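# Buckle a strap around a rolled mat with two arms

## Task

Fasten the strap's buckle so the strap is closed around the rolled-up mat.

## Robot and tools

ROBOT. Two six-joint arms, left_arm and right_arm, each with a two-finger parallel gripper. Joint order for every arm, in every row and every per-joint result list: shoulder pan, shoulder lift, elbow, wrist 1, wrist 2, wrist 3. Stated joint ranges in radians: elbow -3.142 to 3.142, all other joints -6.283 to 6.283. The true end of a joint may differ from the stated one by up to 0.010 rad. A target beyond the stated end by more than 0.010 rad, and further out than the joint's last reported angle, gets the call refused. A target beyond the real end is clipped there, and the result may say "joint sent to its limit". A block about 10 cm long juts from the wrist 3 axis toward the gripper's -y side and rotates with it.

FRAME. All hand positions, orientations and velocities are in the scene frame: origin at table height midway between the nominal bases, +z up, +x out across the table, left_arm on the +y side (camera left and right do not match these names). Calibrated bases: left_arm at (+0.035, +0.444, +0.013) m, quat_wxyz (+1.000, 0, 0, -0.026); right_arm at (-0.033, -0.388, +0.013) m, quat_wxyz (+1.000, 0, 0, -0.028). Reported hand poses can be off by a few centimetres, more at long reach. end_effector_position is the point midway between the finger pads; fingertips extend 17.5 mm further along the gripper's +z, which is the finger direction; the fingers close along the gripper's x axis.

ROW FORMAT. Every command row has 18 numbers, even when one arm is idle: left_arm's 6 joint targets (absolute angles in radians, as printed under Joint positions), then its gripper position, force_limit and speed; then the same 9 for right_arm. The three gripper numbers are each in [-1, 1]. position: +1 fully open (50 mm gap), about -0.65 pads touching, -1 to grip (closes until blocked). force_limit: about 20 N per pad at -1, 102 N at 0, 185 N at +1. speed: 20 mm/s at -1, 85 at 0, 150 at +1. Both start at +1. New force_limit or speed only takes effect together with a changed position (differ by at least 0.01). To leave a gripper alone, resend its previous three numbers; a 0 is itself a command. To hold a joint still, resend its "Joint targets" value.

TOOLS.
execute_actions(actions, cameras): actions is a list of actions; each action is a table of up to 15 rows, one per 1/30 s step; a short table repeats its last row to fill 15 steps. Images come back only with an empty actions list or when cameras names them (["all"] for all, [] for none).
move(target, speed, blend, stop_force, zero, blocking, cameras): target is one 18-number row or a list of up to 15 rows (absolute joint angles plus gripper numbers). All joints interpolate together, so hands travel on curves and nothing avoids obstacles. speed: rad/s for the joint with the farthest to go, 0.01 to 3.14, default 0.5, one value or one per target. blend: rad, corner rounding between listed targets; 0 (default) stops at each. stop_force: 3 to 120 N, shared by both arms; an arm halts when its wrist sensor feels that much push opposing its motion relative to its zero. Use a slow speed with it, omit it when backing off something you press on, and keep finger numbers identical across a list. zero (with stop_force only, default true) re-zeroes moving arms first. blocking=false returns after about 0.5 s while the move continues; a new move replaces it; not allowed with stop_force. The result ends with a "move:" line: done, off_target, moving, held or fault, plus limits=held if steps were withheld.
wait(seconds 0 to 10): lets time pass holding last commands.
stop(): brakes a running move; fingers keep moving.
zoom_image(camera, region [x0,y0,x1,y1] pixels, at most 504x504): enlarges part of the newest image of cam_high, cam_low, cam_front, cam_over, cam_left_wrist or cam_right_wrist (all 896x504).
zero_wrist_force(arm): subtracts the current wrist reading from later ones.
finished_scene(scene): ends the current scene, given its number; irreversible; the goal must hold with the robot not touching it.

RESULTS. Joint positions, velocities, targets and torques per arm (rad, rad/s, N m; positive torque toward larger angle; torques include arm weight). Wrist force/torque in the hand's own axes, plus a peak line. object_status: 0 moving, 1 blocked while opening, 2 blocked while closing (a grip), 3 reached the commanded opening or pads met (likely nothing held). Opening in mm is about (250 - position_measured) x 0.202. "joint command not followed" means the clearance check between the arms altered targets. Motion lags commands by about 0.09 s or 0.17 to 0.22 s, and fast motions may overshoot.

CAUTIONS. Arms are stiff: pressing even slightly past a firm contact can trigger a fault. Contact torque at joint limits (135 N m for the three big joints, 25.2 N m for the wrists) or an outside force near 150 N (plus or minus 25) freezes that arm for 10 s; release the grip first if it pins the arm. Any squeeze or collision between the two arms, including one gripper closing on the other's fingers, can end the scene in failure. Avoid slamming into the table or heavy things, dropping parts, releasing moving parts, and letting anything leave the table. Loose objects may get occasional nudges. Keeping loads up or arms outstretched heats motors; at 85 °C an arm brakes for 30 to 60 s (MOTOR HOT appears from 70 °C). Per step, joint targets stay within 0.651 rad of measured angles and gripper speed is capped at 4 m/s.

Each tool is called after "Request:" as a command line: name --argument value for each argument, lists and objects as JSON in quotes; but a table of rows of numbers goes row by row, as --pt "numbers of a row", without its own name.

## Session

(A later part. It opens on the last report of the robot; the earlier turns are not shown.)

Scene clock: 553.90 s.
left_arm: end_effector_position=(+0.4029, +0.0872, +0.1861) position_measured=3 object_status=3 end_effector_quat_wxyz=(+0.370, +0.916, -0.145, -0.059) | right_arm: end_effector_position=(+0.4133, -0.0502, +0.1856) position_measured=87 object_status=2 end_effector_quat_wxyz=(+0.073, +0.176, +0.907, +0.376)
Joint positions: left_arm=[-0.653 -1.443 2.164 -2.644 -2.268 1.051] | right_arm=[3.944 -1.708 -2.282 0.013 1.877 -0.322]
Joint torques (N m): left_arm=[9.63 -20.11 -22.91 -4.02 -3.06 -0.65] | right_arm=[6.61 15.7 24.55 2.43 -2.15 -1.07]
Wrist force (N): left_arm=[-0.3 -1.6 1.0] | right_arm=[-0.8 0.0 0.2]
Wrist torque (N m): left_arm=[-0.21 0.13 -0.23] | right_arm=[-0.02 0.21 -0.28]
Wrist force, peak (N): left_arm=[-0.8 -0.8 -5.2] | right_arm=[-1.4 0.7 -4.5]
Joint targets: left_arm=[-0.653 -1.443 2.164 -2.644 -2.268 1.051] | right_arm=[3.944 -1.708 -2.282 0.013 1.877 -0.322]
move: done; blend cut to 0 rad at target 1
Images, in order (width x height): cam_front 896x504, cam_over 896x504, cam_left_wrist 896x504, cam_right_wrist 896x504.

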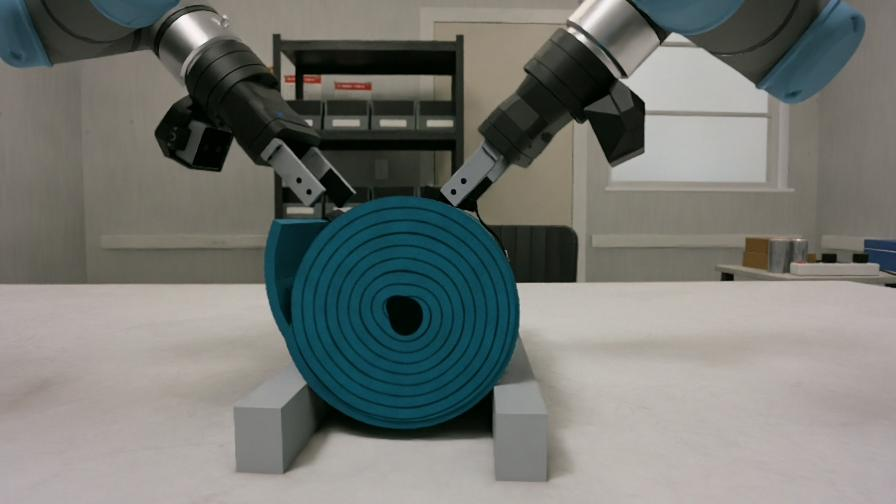

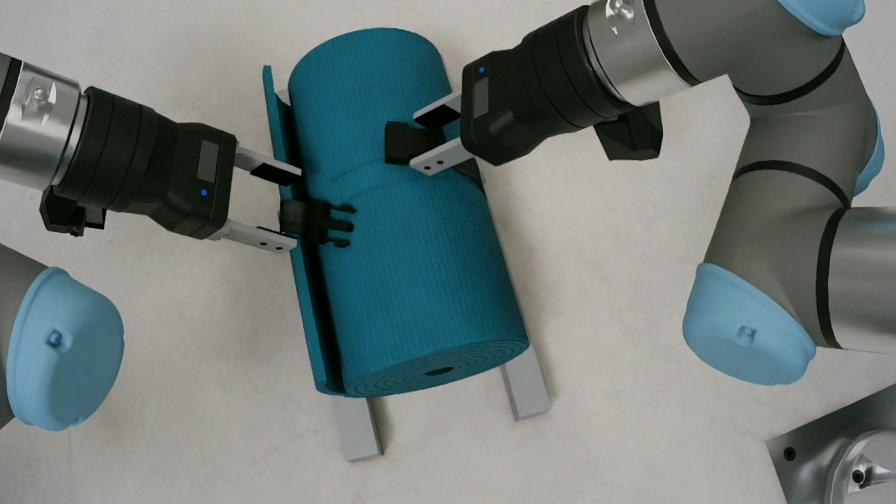

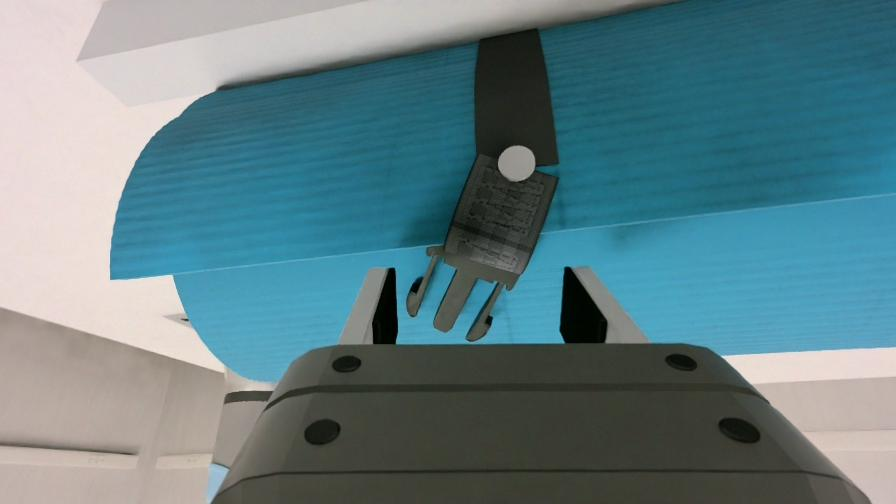

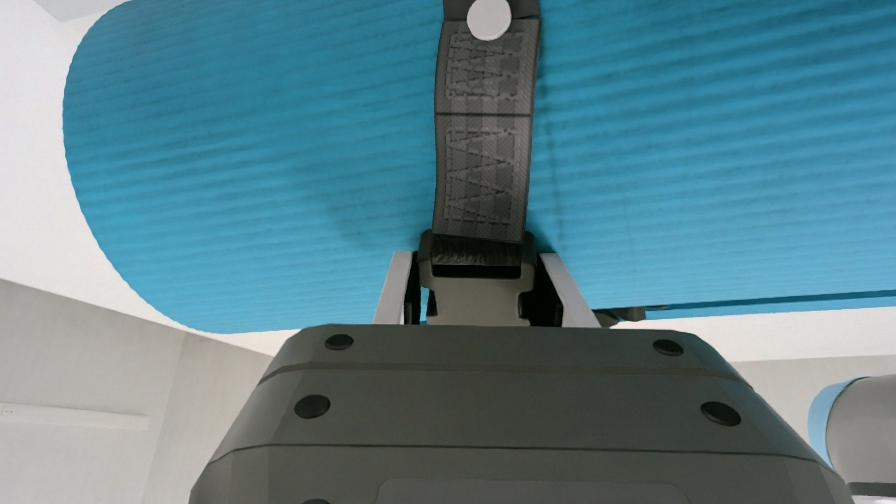

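Request:
move --target '[-0.69549,-1.38796,2.18107,-2.74912,-2.25302,0.99927,1,1,1,3.944,-1.708,-2.282,0.013,1.877,-0.322,-1,-0.4,-1]' --speed 0.06 --stop_force 10 --cameras '["cam_left_wrist","cam_front","cam_over"]'

Scene clock: 570.63 s.
left_arm: end_effector_position=(+0.3990, +0.0742, +0.1720) position_measured=3 object_status=3 end_effector_quat_wxyz=(+0.370, +0.916, -0.145, -0.059) | right_arm: end_effector_position=(+0.4133, -0.0502, +0.1856) position_measured=87 object_status=2 end_effector_quat_wxyz=(+0.073, +0.176, +0.907, +0.376)
Joint positions: left_arm=[-0.681 -1.407 2.175 -2.714 -2.258 1.017] | right_arm=[3.944 -1.708 -2.282 0.013 1.877 -0.322]
Joint torques (N m): left_arm=[8.37 -30.43 -24.16 -4.82 -1.75 2.24] | right_arm=[5.88 19.49 20.51 2.64 -1.73 -0.33]
Wrist force (N): left_arm=[-0.2 3.5 -4.1] | right_arm=[-0.9 -0.1 0.4]
Wrist torque (N m): left_arm=[-0.14 -0.02 -0.32] | right_arm=[-0.03 0.23 -0.29]
Wrist force, peak (N): left_arm=[1.2 11.2 -12.1] | right_arm=[-1.1 -0.3 0.4]
Joint targets: left_arm=[-0.681 -1.407 2.175 -2.714 -2.258 1.017] | right_arm=[3.944 -1.708 -2.282 0.013 1.877 -0.322]
move: contact (left_arm); left_arm: the wrist 1 is farthest, 0.035 rad from its target
Images, in order (width x height): cam_front 896x504, cam_over 896x504, cam_left_wrist 896x504.

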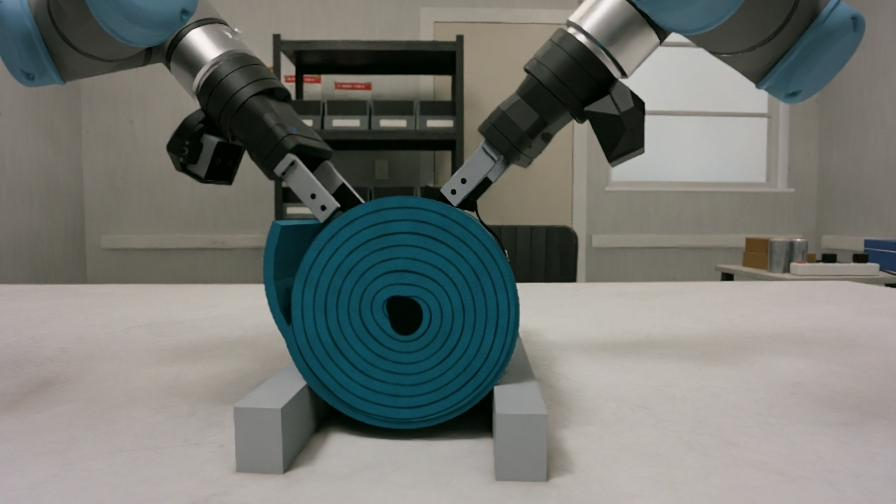

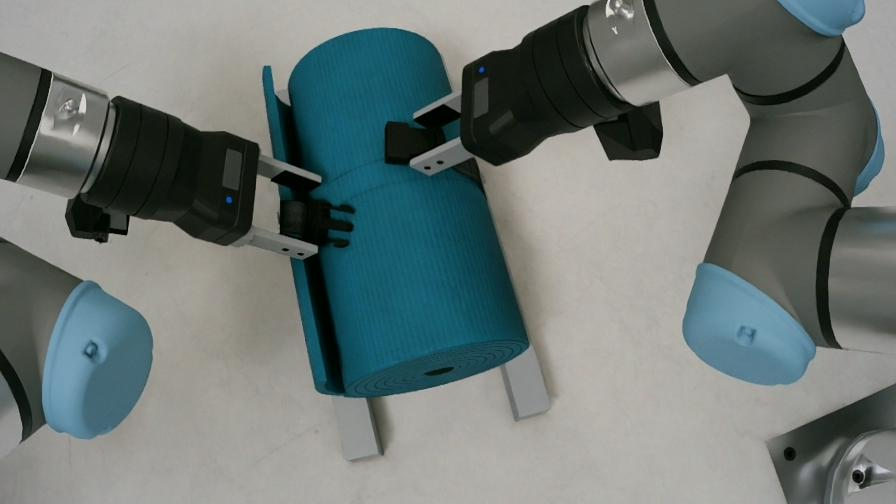

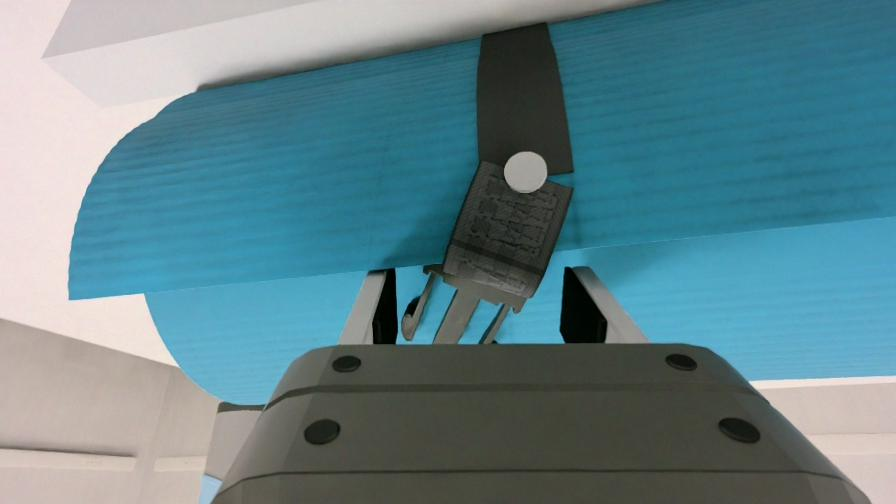

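Request:
move --target '[-0.70215,-1.39101,2.17387,-2.74387,-2.25050,0.99126,1,1,1,3.944,-1.708,-2.282,0.013,1.877,-0.322,-1,-0.4,-1]' --speed 0.05 --stop_force 10 --cameras '["cam_left_wrist","cam_front","cam_over"]'

Scene clock: 583.93 s.
left_arm: end_effector_position=(+0.3962, +0.0641, +0.1683) position_measured=3 object_status=3 end_effector_quat_wxyz=(+0.370, +0.916, -0.145, -0.059) | right_arm: end_effector_position=(+0.4133, -0.0502, +0.1856) position_measured=87 object_status=2 end_effector_quat_wxyz=(+0.073, +0.176, +0.907, +0.376)
Joint positions: left_arm=[-0.702 -1.391 2.174 -2.744 -2.251 0.991] | right_arm=[3.944 -1.708 -2.282 0.013 1.877 -0.322]
Joint torques (N m): left_arm=[9.78 -38.49 -20.95 -0.82 -2.98 2.39] | right_arm=[6.03 23.23 16.51 2.93 -1.35 0.45]
Motor temperatures (°C): left_arm=[28 34 33 34 37 34] | right_arm=[39 36 26 30 46 40]
Wrist force (N): left_arm=[-0.5 -1.4 1.1] | right_arm=[-1.0 0.0 0.2]
Wrist torque (N m): left_arm=[-0.17 0.17 -0.11] | right_arm=[-0.02 0.25 -0.28]
Wrist force, peak (N): left_arm=[0.1 4.0 -4.8] | right_arm=[-1.1 -0.2 0.4]
Joint targets: left_arm=[-0.702 -1.391 2.174 -2.744 -2.251 0.991] | right_arm=[3.944 -1.708 -2.282 0.013 1.877 -0.322]
move: done
Images, in order (width x height): cam_front 896x504, cam_over 896x504, cam_left_wrist 896x504.

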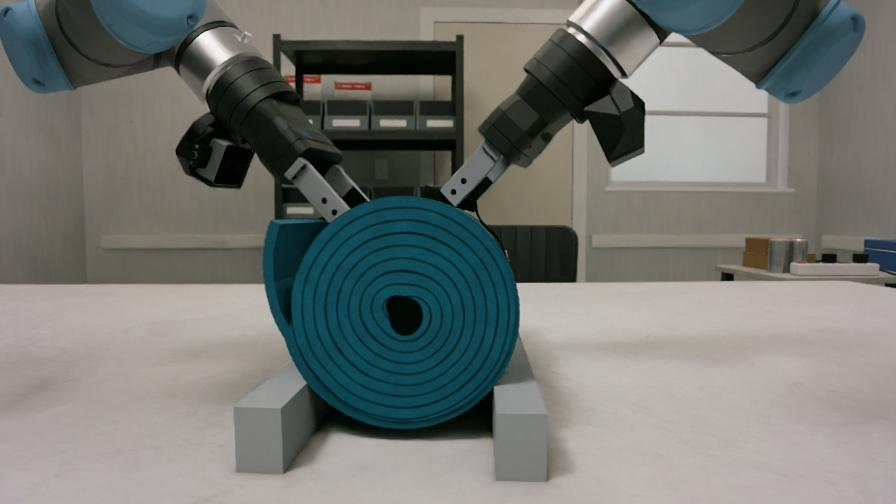

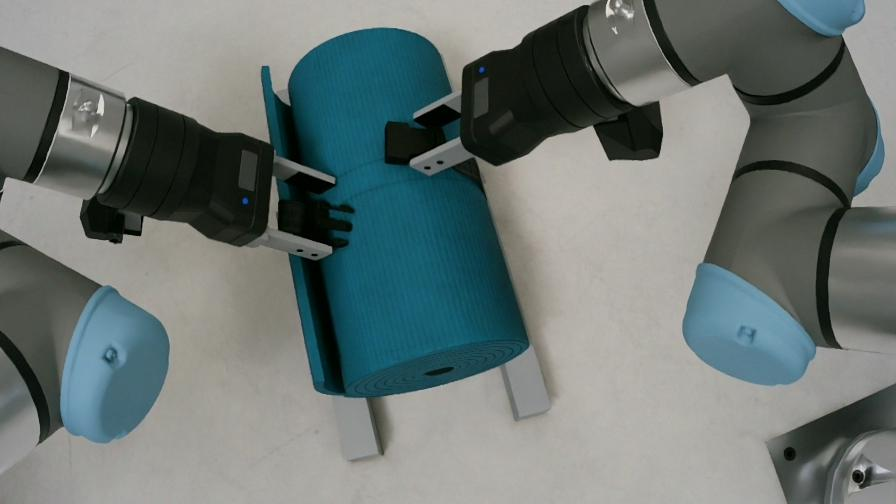

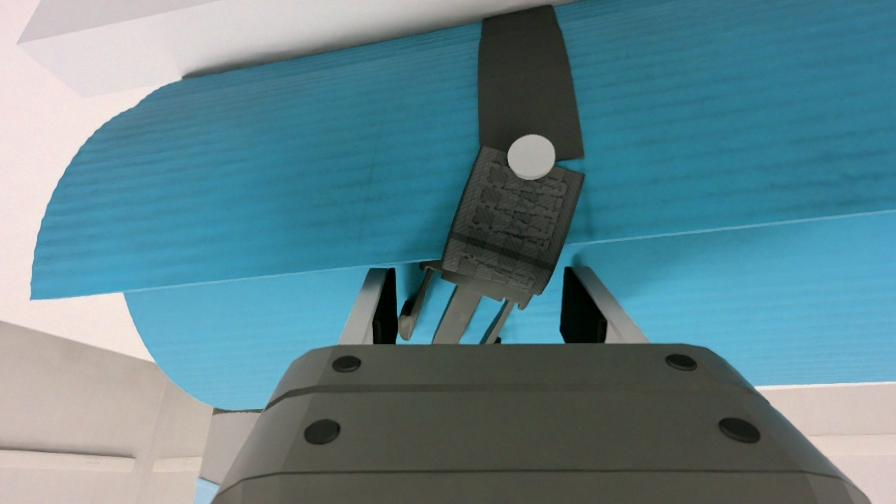

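Request:
move --pt "-0.7067 -1.3852 2.1757 -2.7549 -2.2489 0.9859 1 1 1 3.944 -1.708 -2.282 0.013 1.877 -0.322 -1 -0.4 -1" --pt "-0.7067 -1.3852 2.1757 -2.7549 -2.2489 0.9859 -1 -0.4 -1 3.944 -1.708 -2.282 0.013 1.877 -0.322 -1 -0.4 -1" --speed 0.05 --cameras '["cam_left_wrist","cam_right_wrist","cam_front","cam_over"]'

Scene clock: 593.67 s.
left_arm: end_effector_position=(+0.3953, +0.0621, +0.1660) position_measured=112 object_status=2 end_effector_quat_wxyz=(+0.370, +0.916, -0.145, -0.059) | right_arm: end_effector_position=(+0.4133, -0.0502, +0.1856) position_measured=87 object_status=2 end_effector_quat_wxyz=(+0.073, +0.176, +0.907, +0.376)
Joint positions: left_arm=[-0.707 -1.385 2.176 -2.755 -2.249 0.986] | right_arm=[3.944 -1.708 -2.282 0.013 1.877 -0.322]
Joint torques (N m): left_arm=[-2.47 -32.52 -15.04 -4.18 0.32 2.14] | right_arm=[5.25 27.36 12.38 3.45 -1.02 0.7]
Wrist force (N): left_arm=[-3.0 0.7 -8.7] | right_arm=[-0.8 -0.3 0.1]
Wrist torque (N m): left_arm=[-0.25 0.01 -0.07] | right_arm=[-0.06 0.22 -0.28]
Wrist force, peak (N): left_arm=[-4.4 0.7 -12.5] | right_arm=[-1.2 -0.1 0.3]
Joint targets: left_arm=[-0.707 -1.385 2.176 -2.755 -2.249 0.986] | right_arm=[3.944 -1.708 -2.282 0.013 1.877 -0.322]
move: done
Images, in order (width x height): cam_front 896x504, cam_over 896x504, cam_left_wrist 896x504, cam_right_wrist 896x504.

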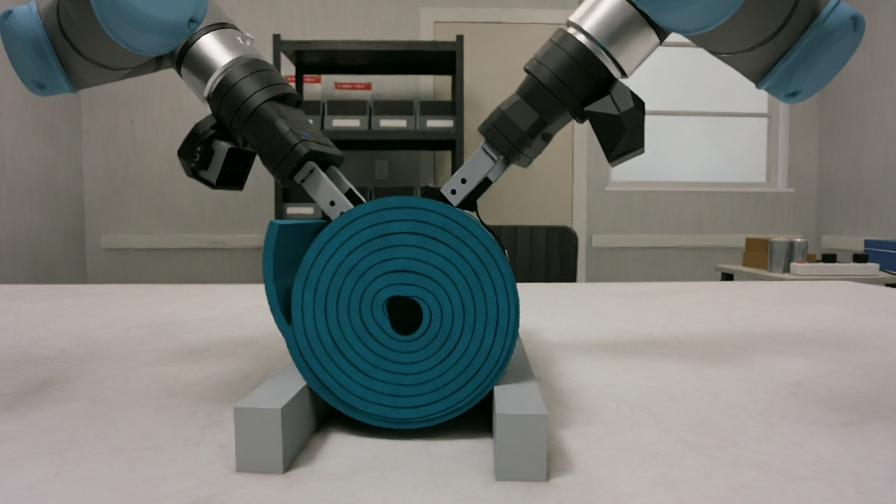

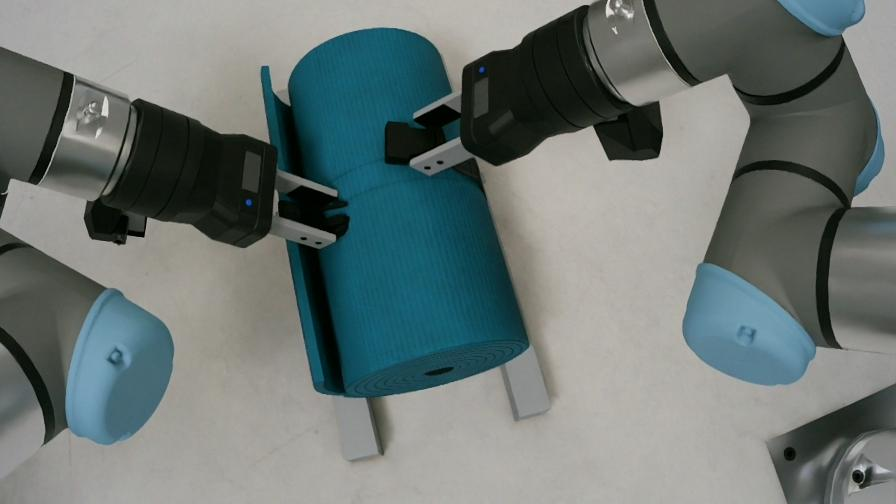

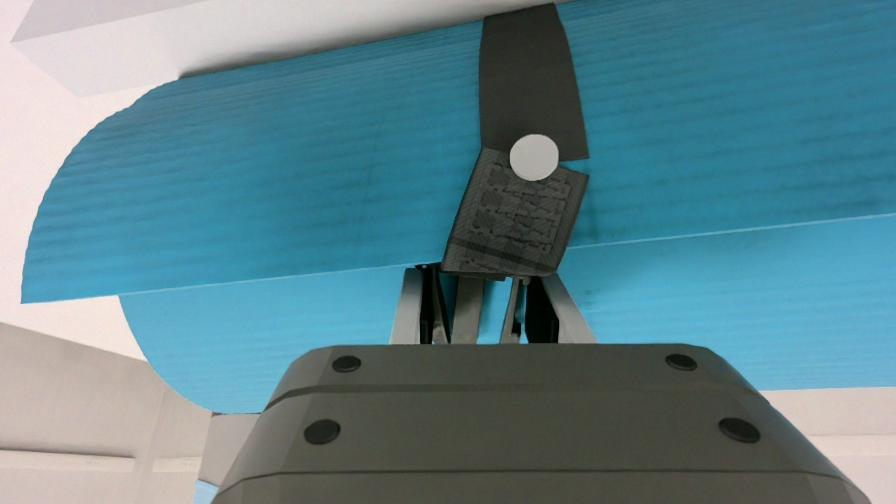

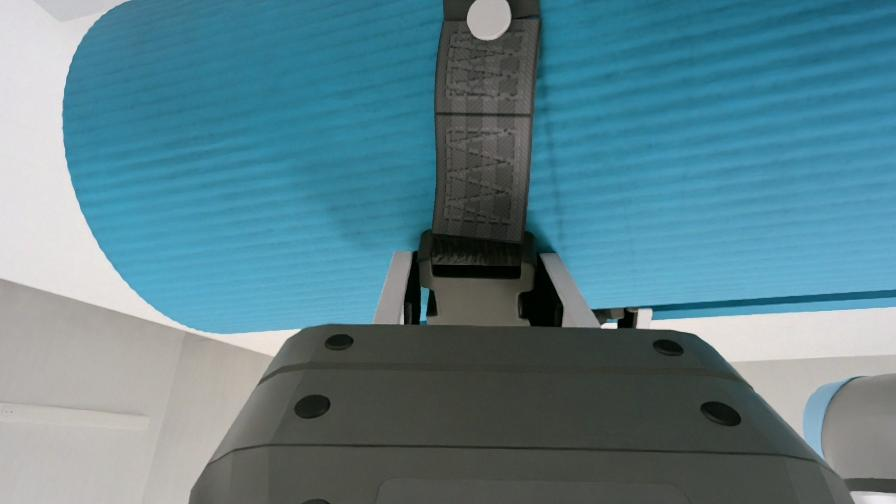

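Request:
zoom_image --camera "cam_left_wrist" --region '[370, 120, 630, 360]'

Request:
zoom_image --camera "cam_over" --region '[230, 100, 500, 270]'

Request:
zoom_image --camera "cam_front" --region '[250, 120, 550, 260]'

Scaled by 1.938.

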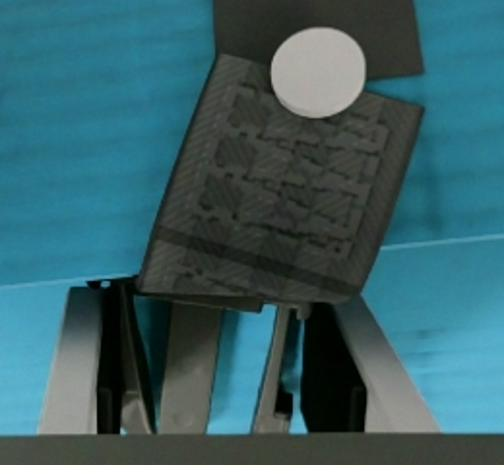

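Scaled by 1.867.

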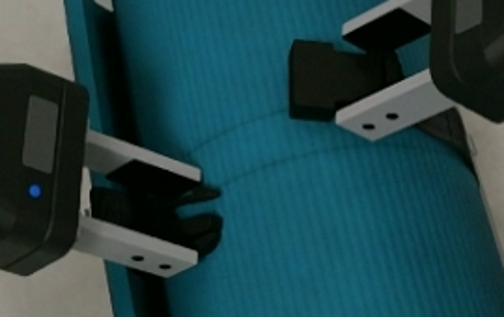

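Scaled by 1.680.

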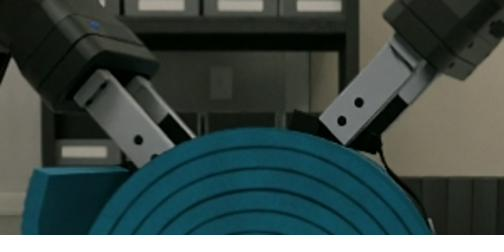

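Request:
move --pt "-0.7067 -1.3852 2.1757 -2.7549 -2.2489 0.9859 1 -0.4 -0.5 3.944 -1.708 -2.282 0.013 1.877 -0.322 1 -0.4 -0.5" --pt "-0.65308 -1.44319 2.16371 -2.64399 -2.26834 1.05053 1 -0.4 -0.5 3.91778 -1.60425 -2.29341 -0.08572 1.89452 -0.34216 1 -0.4 -0.5" --speed '[0.2,0.3]' --cameras '["cam_left_wrist","cam_right_wrist","cam_over"]'

Scene clock: 635.53 s.
left_arm: end_effector_position=(+0.4030, +0.0872, +0.1861) position_measured=3 object_status=3 end_effector_quat_wxyz=(+0.370, +0.916, -0.145, -0.058) | right_arm: end_effector_position=(+0.4044, -0.0718, +0.2140) position_measured=3 object_status=3 end_effector_quat_wxyz=(+0.073, +0.177, +0.907, +0.376)
Joint positions: left_arm=[-0.653 -1.443 2.164 -2.644 -2.268 1.051] | right_arm=[3.918 -1.604 -2.294 -0.086 1.895 -0.342]
Joint torques (N m): left_arm=[-5.83 -22.66 -13.61 -4.67 0.16 -2.35] | right_arm=[6.46 19.5 27.41 3.84 -2 1.11]
Wrist force (N): left_arm=[-0.4 -1.4 1.0] | right_arm=[-1.2 0.0 0.3]
Wrist torque (N m): left_arm=[-0.18 0.15 -0.14] | right_arm=[-0.03 0.28 -0.22]
Wrist force, peak (N): left_arm=[-14.0 -2.2 -14.0] | right_arm=[-4.7 2.0 -4.4]
Joint targets: left_arm=[-0.653 -1.443 2.164 -2.644 -2.268 1.051] | right_arm=[3.918 -1.604 -2.293 -0.086 1.895 -0.342]
move: done
Images, in order (width x height): cam_over 896x504, cam_left_wrist 896x504, cam_right_wrist 896x504.

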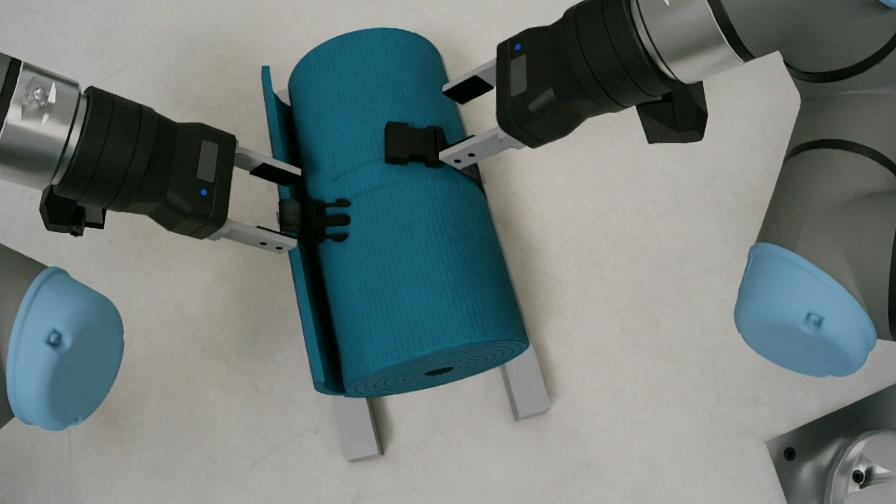

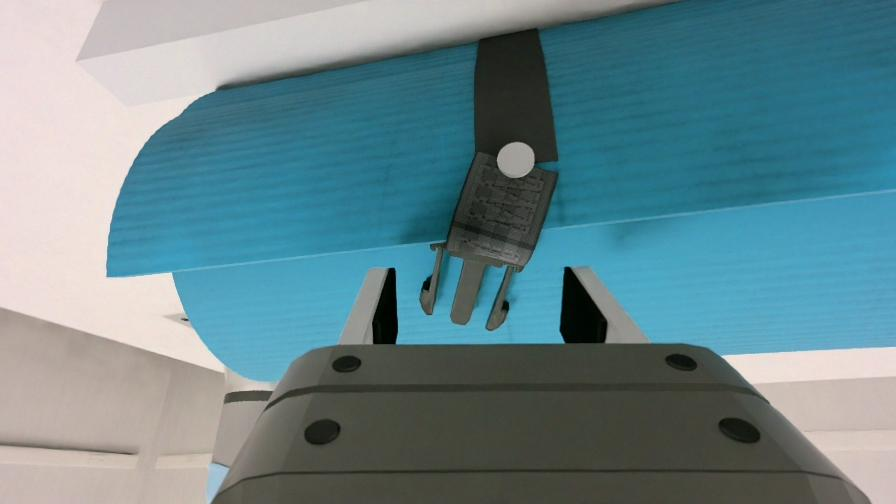

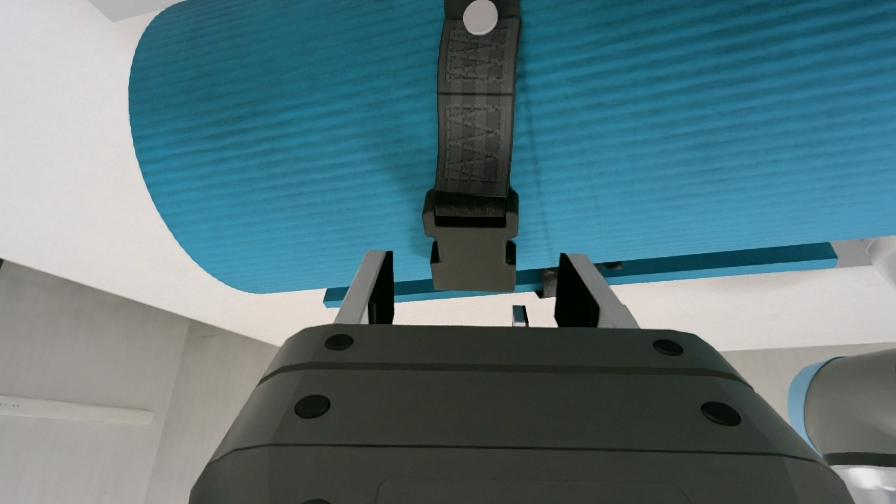

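Request:
move --target '[-0.6113,-1.5052,1.9984,-2.2507,-2.2476,1.2780,1,-0.4,-0.5,4.21040,-1.67480,-1.85302,-0.92413,1.59766,-0.10062,1,-0.4,-0.5]' --speed 0.5 --cameras '["cam_left_wrist","cam_right_wrist","cam_over"]'

Scene clock: 654.13 s.
left_arm: end_effector_position=(+0.4184, +0.1076, +0.2337) position_measured=3 object_status=3 end_effector_quat_wxyz=(+0.334, +0.917, -0.203, -0.074) | right_arm: end_effector_position=(+0.3762, +0.0291, +0.2255) position_measured=3 object_status=3 end_effector_quat_wxyz=(+0.029, +0.223, +0.966, +0.127)
Joint positions: left_arm=[-0.611 -1.505 1.998 -2.251 -2.248 1.278] | right_arm=[4.21 -1.675 -1.853 -0.924 1.598 -0.101]
Joint torques (N m): left_arm=[-5.86 -20.62 -16.36 -4.87 -2.33 -2.47] | right_arm=[-1.71 38.02 20.35 2.05 2.37 -0.83]
Wrist force (N): left_arm=[-0.2 -1.6 0.9] | right_arm=[-0.4 0.3 -0.2]
Wrist torque (N m): left_arm=[-0.20 0.11 -0.16] | right_arm=[0.02 -0.02 0.05]
Wrist force, peak (N): left_arm=[-0.7 -1.8 2.0] | right_arm=[-1.2 -1.5 -0.7]
Joint targets: left_arm=[-0.611 -1.505 1.998 -2.251 -2.248 1.278] | right_arm=[4.210 -1.675 -1.853 -0.924 1.598 -0.101]
move: done
Images, in order (width x height): cam_over 896x504, cam_left_wrist 896x504, cam_right_wrist 896x504.

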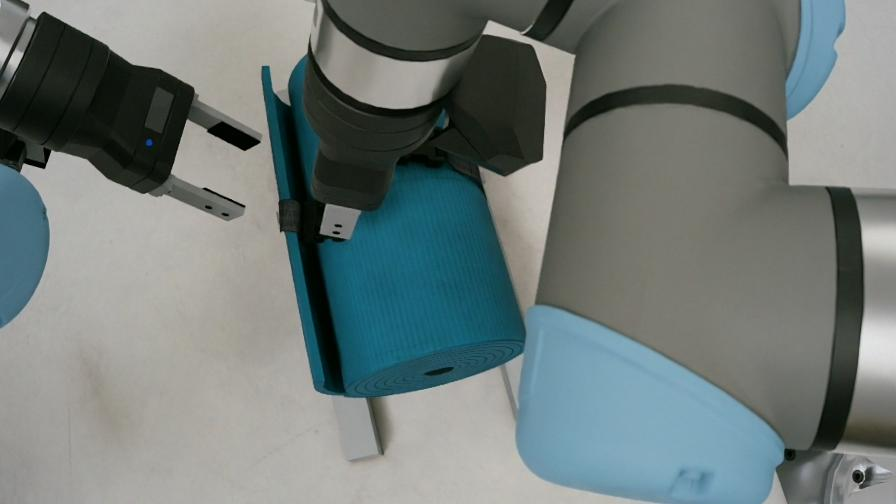

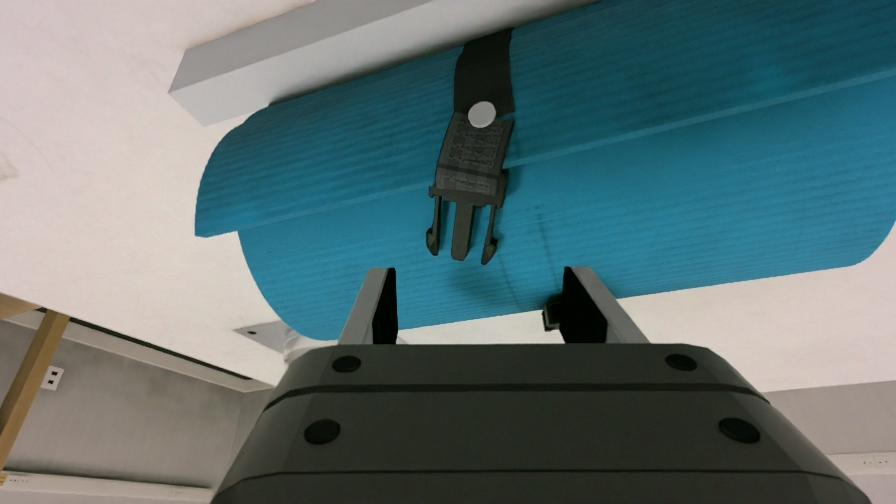

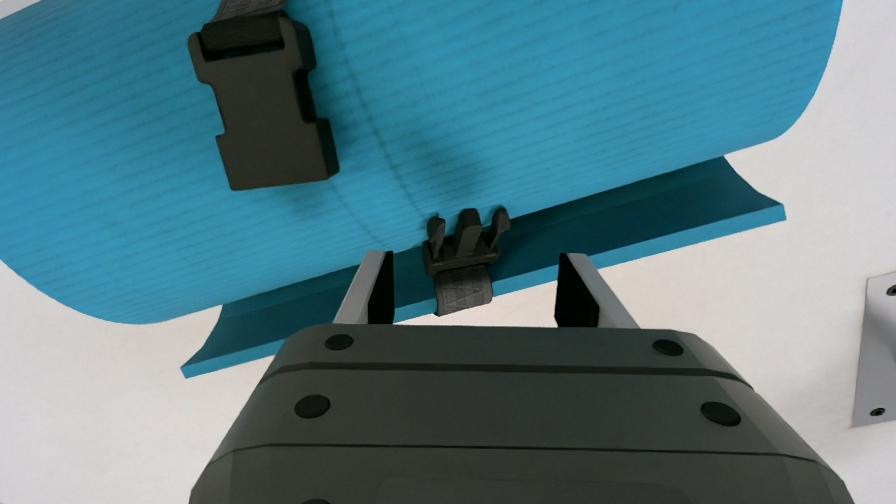

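Request:
zoom_image --camera "cam_right_wrist" --region '[380, 180, 560, 330]'

Request:
zoom_image --camera "cam_left_wrist" --region '[390, 90, 570, 290]'

Scaled by 2.800.

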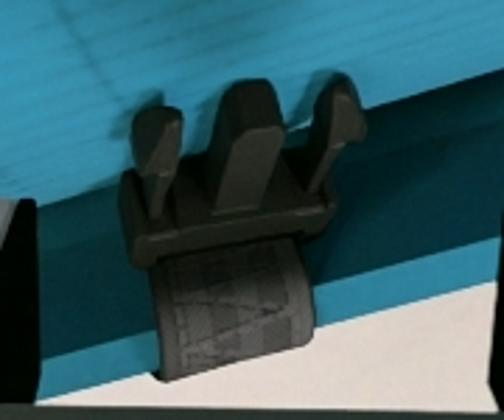

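Scaled by 2.520.

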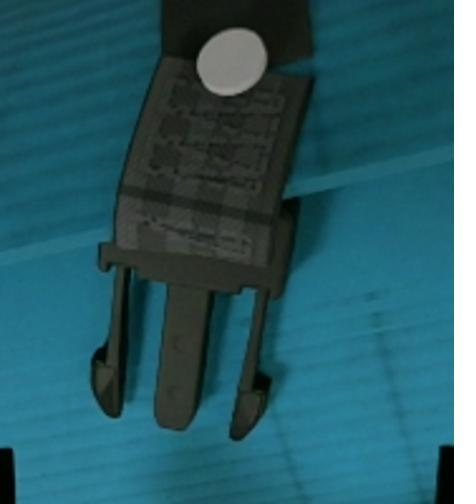

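Request:
move --target '[-0.6113,-1.5052,1.9984,-2.2507,-2.2476,1.2780,1,-0.4,-0.5,4.22163,-1.77855,-1.69304,-1.15370,1.57482,-0.04575,1,-0.4,-0.5]' --speed 0.3 --cameras '["cam_right_wrist"]'

Request:
move --target '[-0.6113,-1.5052,1.9984,-2.2507,-2.2476,1.2780,1,-0.4,-0.5,4.22190,-1.82113,-1.74841,-1.05575,1.57479,-0.04547,1,-0.4,-0.5]' --speed 0.05 --stop_force 5 --cameras '["cam_left_wrist","cam_right_wrist","cam_over"]'

Scene clock: 716.03 s.
left_arm: end_effector_position=(+0.4183, +0.1076, +0.2336) position_measured=3 object_status=3 end_effector_quat_wxyz=(+0.334, +0.917, -0.203, -0.074) | right_arm: end_effector_position=(+0.3818, +0.0392, +0.2145) position_measured=3 object_status=3 end_effector_quat_wxyz=(+0.011, +0.248, +0.968, +0.042)
Joint positions: left_arm=[-0.611 -1.505 1.998 -2.251 -2.248 1.278] | right_arm=[4.222 -1.779 -1.693 -1.153 1.575 -0.046]
Joint torques (N m): left_arm=[-7.04 -20.63 -16.25 -1.65 -3.11 -2.66] | right_arm=[-5.59 40.64 18.19 2.57 2.26 -1.33]
Wrist force (N): left_arm=[-0.5 -1.5 1.1] | right_arm=[-0.1 0.7 0.0]
Wrist torque (N m): left_arm=[-0.19 0.15 -0.16] | right_arm=[0.10 -0.09 0.10]
Wrist force, peak (N): left_arm=[-0.4 -1.8 1.1] | right_arm=[-0.1 1.1 0.2]
Joint targets: left_arm=[-0.611 -1.505 1.998 -2.251 -2.248 1.278] | right_arm=[4.222 -1.779 -1.693 -1.154 1.575 -0.046]
move: done
Images, in order (width x height): cam_right_wrist 896x504.

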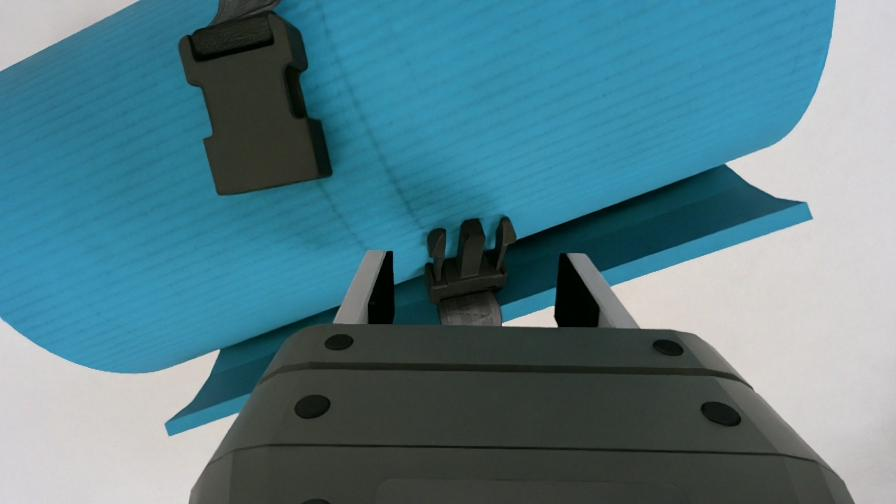

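Scene clock: 718.67 s.
left_arm: end_effector_position=(+0.4183, +0.1076, +0.2336) position_measured=3 object_status=3 end_effector_quat_wxyz=(+0.334, +0.917, -0.203, -0.074) | right_arm: end_effector_position=(+0.3832, +0.0418, +0.1842) position_measured=3 object_status=3 end_effector_quat_wxyz=(+0.011, +0.248, +0.968, +0.042)
Joint positions: left_arm=[-0.611 -1.505 1.998 -2.251 -2.248 1.278] | right_arm=[4.222 -1.811 -1.735 -1.079 1.575 -0.046]
Joint torques (N m): left_arm=[-7.87 -19.52 -15.79 -1.57 -3.01 -2.59] | right_arm=[4.21 40.8 30.51 4.2 1.79 0.66]
Wrist force (N): left_arm=[-0.5 -1.5 1.1] | right_arm=[0.0 0.2 -5.2]
Wrist torque (N m): left_arm=[-0.19 0.16 -0.16] | right_arm=[0.11 -0.28 0.11]
Wrist force, peak (N): left_arm=[-0.5 -1.5 1.3] | right_arm=[-0.1 -1.9 -15.4]
Joint targets: left_arm=[-0.611 -1.505 1.998 -2.251 -2.248 1.278] | right_arm=[4.222 -1.811 -1.735 -1.079 1.575 -0.046]
move: contact (right_arm); right_arm: the wrist 1 is farthest, 0.023 rad from its target
Images, in order (width x height): cam_over 896x504, cam_left_wrist 896x504, cam_right_wrist 896x504.

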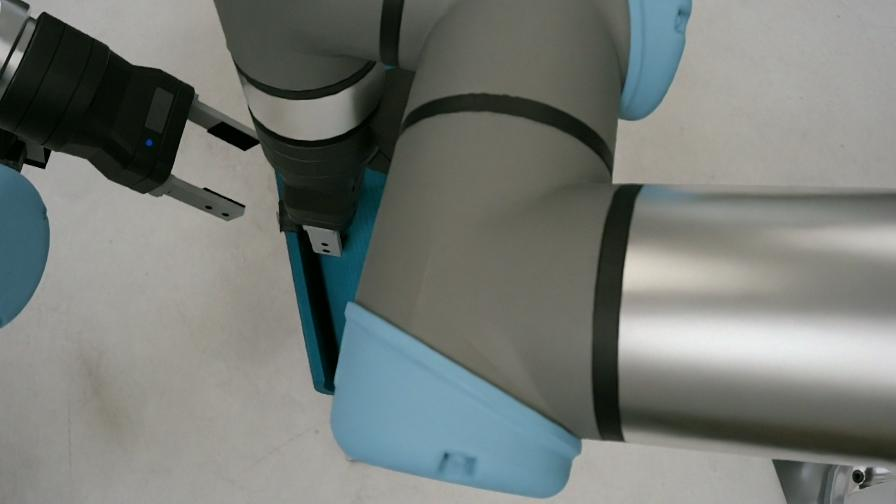

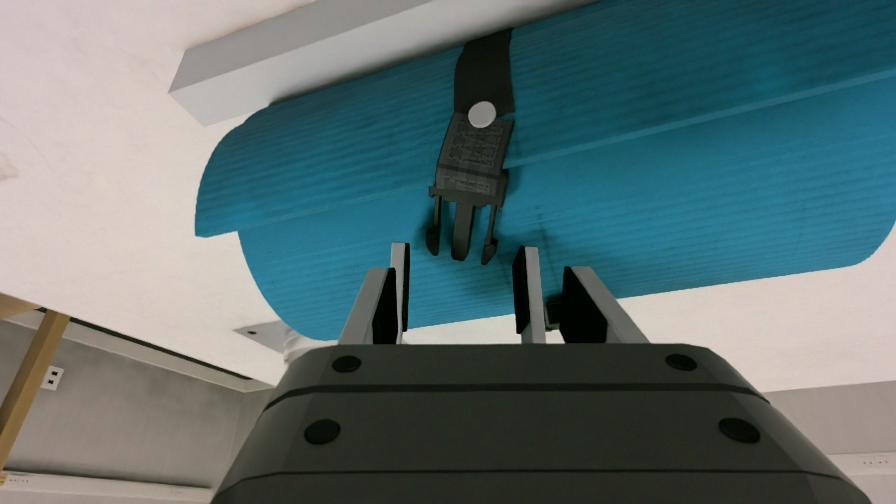

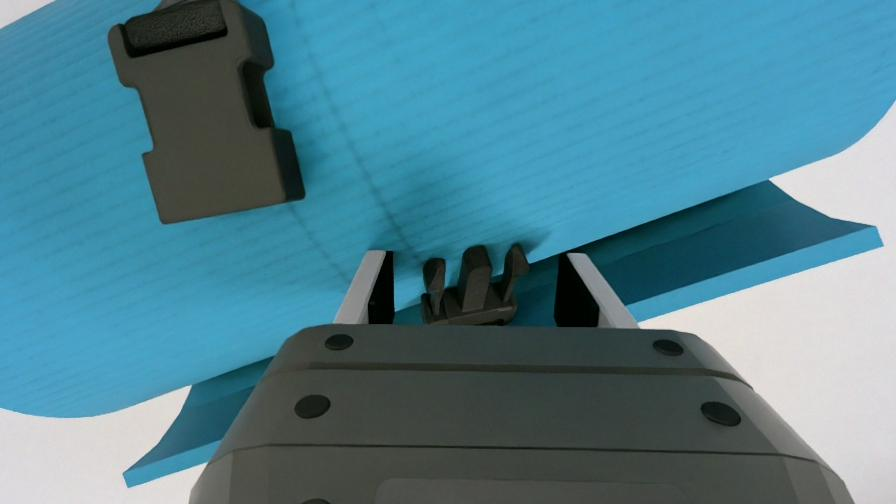

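Request:
move --pt "-0.6113 -1.5052 1.9984 -2.2507 -2.2476 1.2780 1 -0.4 -0.5 4.22163 -1.77855 -1.69304 -1.15370 1.57482 -0.04575 1 -0.4 -0.5" --pt "-0.65308 -1.44319 2.16371 -2.64399 -2.26834 1.05053 1 -0.4 -0.5 3.91778 -1.60425 -2.29341 -0.08572 1.89452 -0.34216 1 -0.4 -0.5" --speed '[0.2,0.5]' --blend '[0.02,0]' --cameras '["cam_left_wrist","cam_right_wrist","cam_front","cam_over"]'

Scene clock: 818.77 s.
left_arm: end_effector_position=(+0.4029, +0.0872, +0.1860) position_measured=3 object_status=3 end_effector_quat_wxyz=(+0.370, +0.916, -0.145, -0.059) | right_arm: end_effector_position=(+0.4045, -0.0717, +0.2141) position_measured=3 object_status=3 end_effector_quat_wxyz=(+0.073, +0.177, +0.907, +0.376)
Joint positions: left_arm=[-0.653 -1.443 2.164 -2.644 -2.268 1.051] | right_arm=[3.918 -1.604 -2.293 -0.086 1.895 -0.342]
Joint torques (N m): left_arm=[7.02 -34.16 -27.4 -1.48 -1.23 2.44] | right_arm=[2.97 10.53 20.77 5.21 -2.1 1.22]
Wrist force (N): left_arm=[-0.3 -1.4 1.0] | right_arm=[-1.2 -0.2 0.2]
Wrist torque (N m): left_arm=[-0.19 0.13 -0.14] | right_arm=[-0.06 0.29 -0.28]
Wrist force, peak (N): left_arm=[-0.5 -1.8 1.3] | right_arm=[-0.2 0.4 -5.3]
Joint targets: left_arm=[-0.653 -1.443 2.164 -2.644 -2.268 1.051] | right_arm=[3.918 -1.604 -2.293 -0.086 1.895 -0.342]
move: done
Images, in order (width x height): cam_front 896x504, cam_over 896x504, cam_left_wrist 896x504, cam_right_wrist 896x504.

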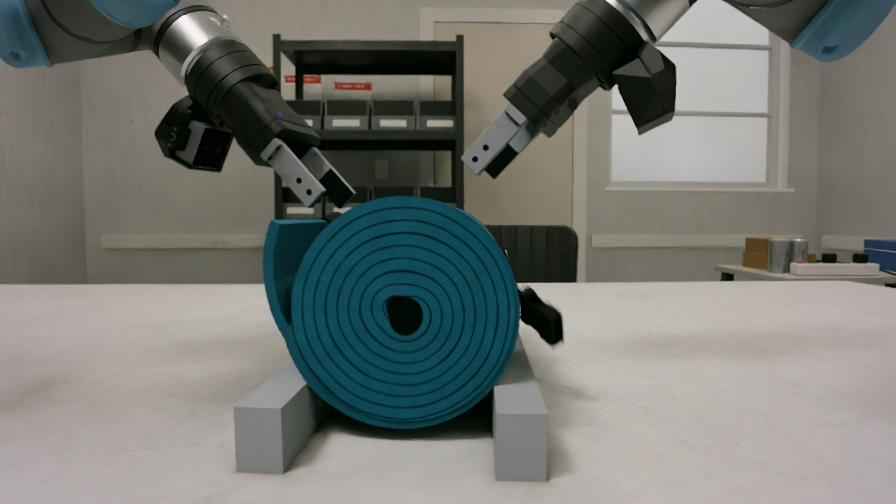

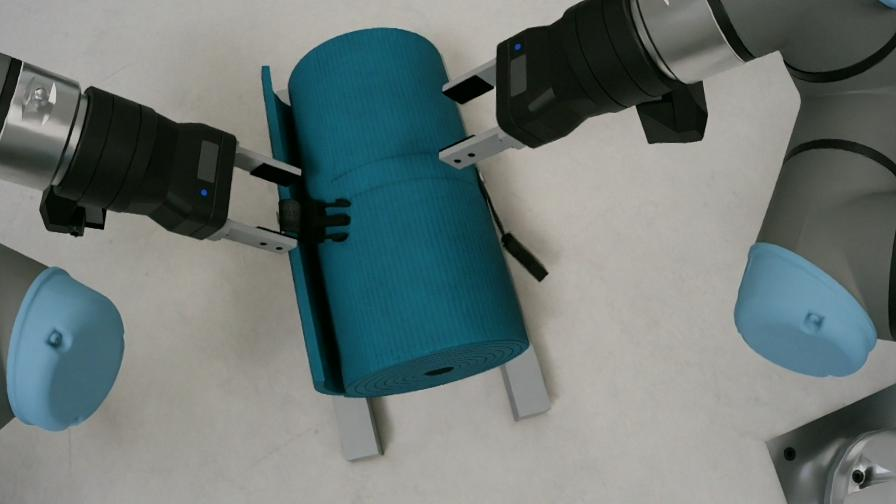

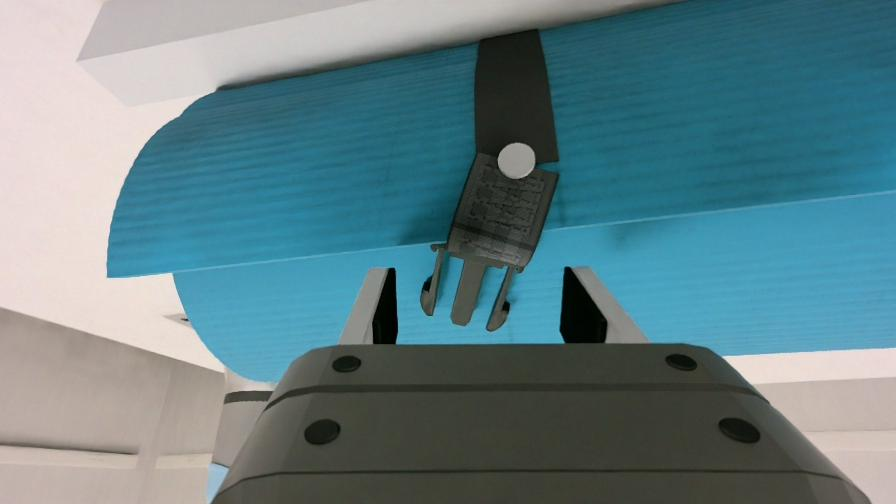

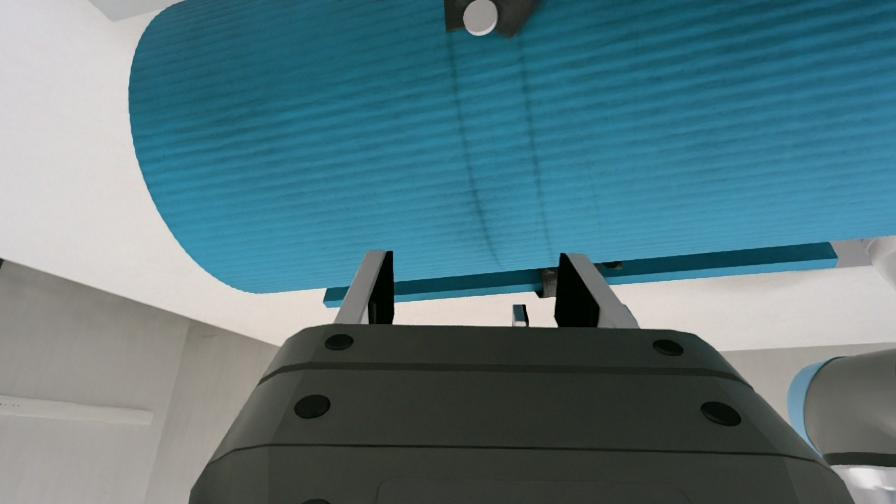

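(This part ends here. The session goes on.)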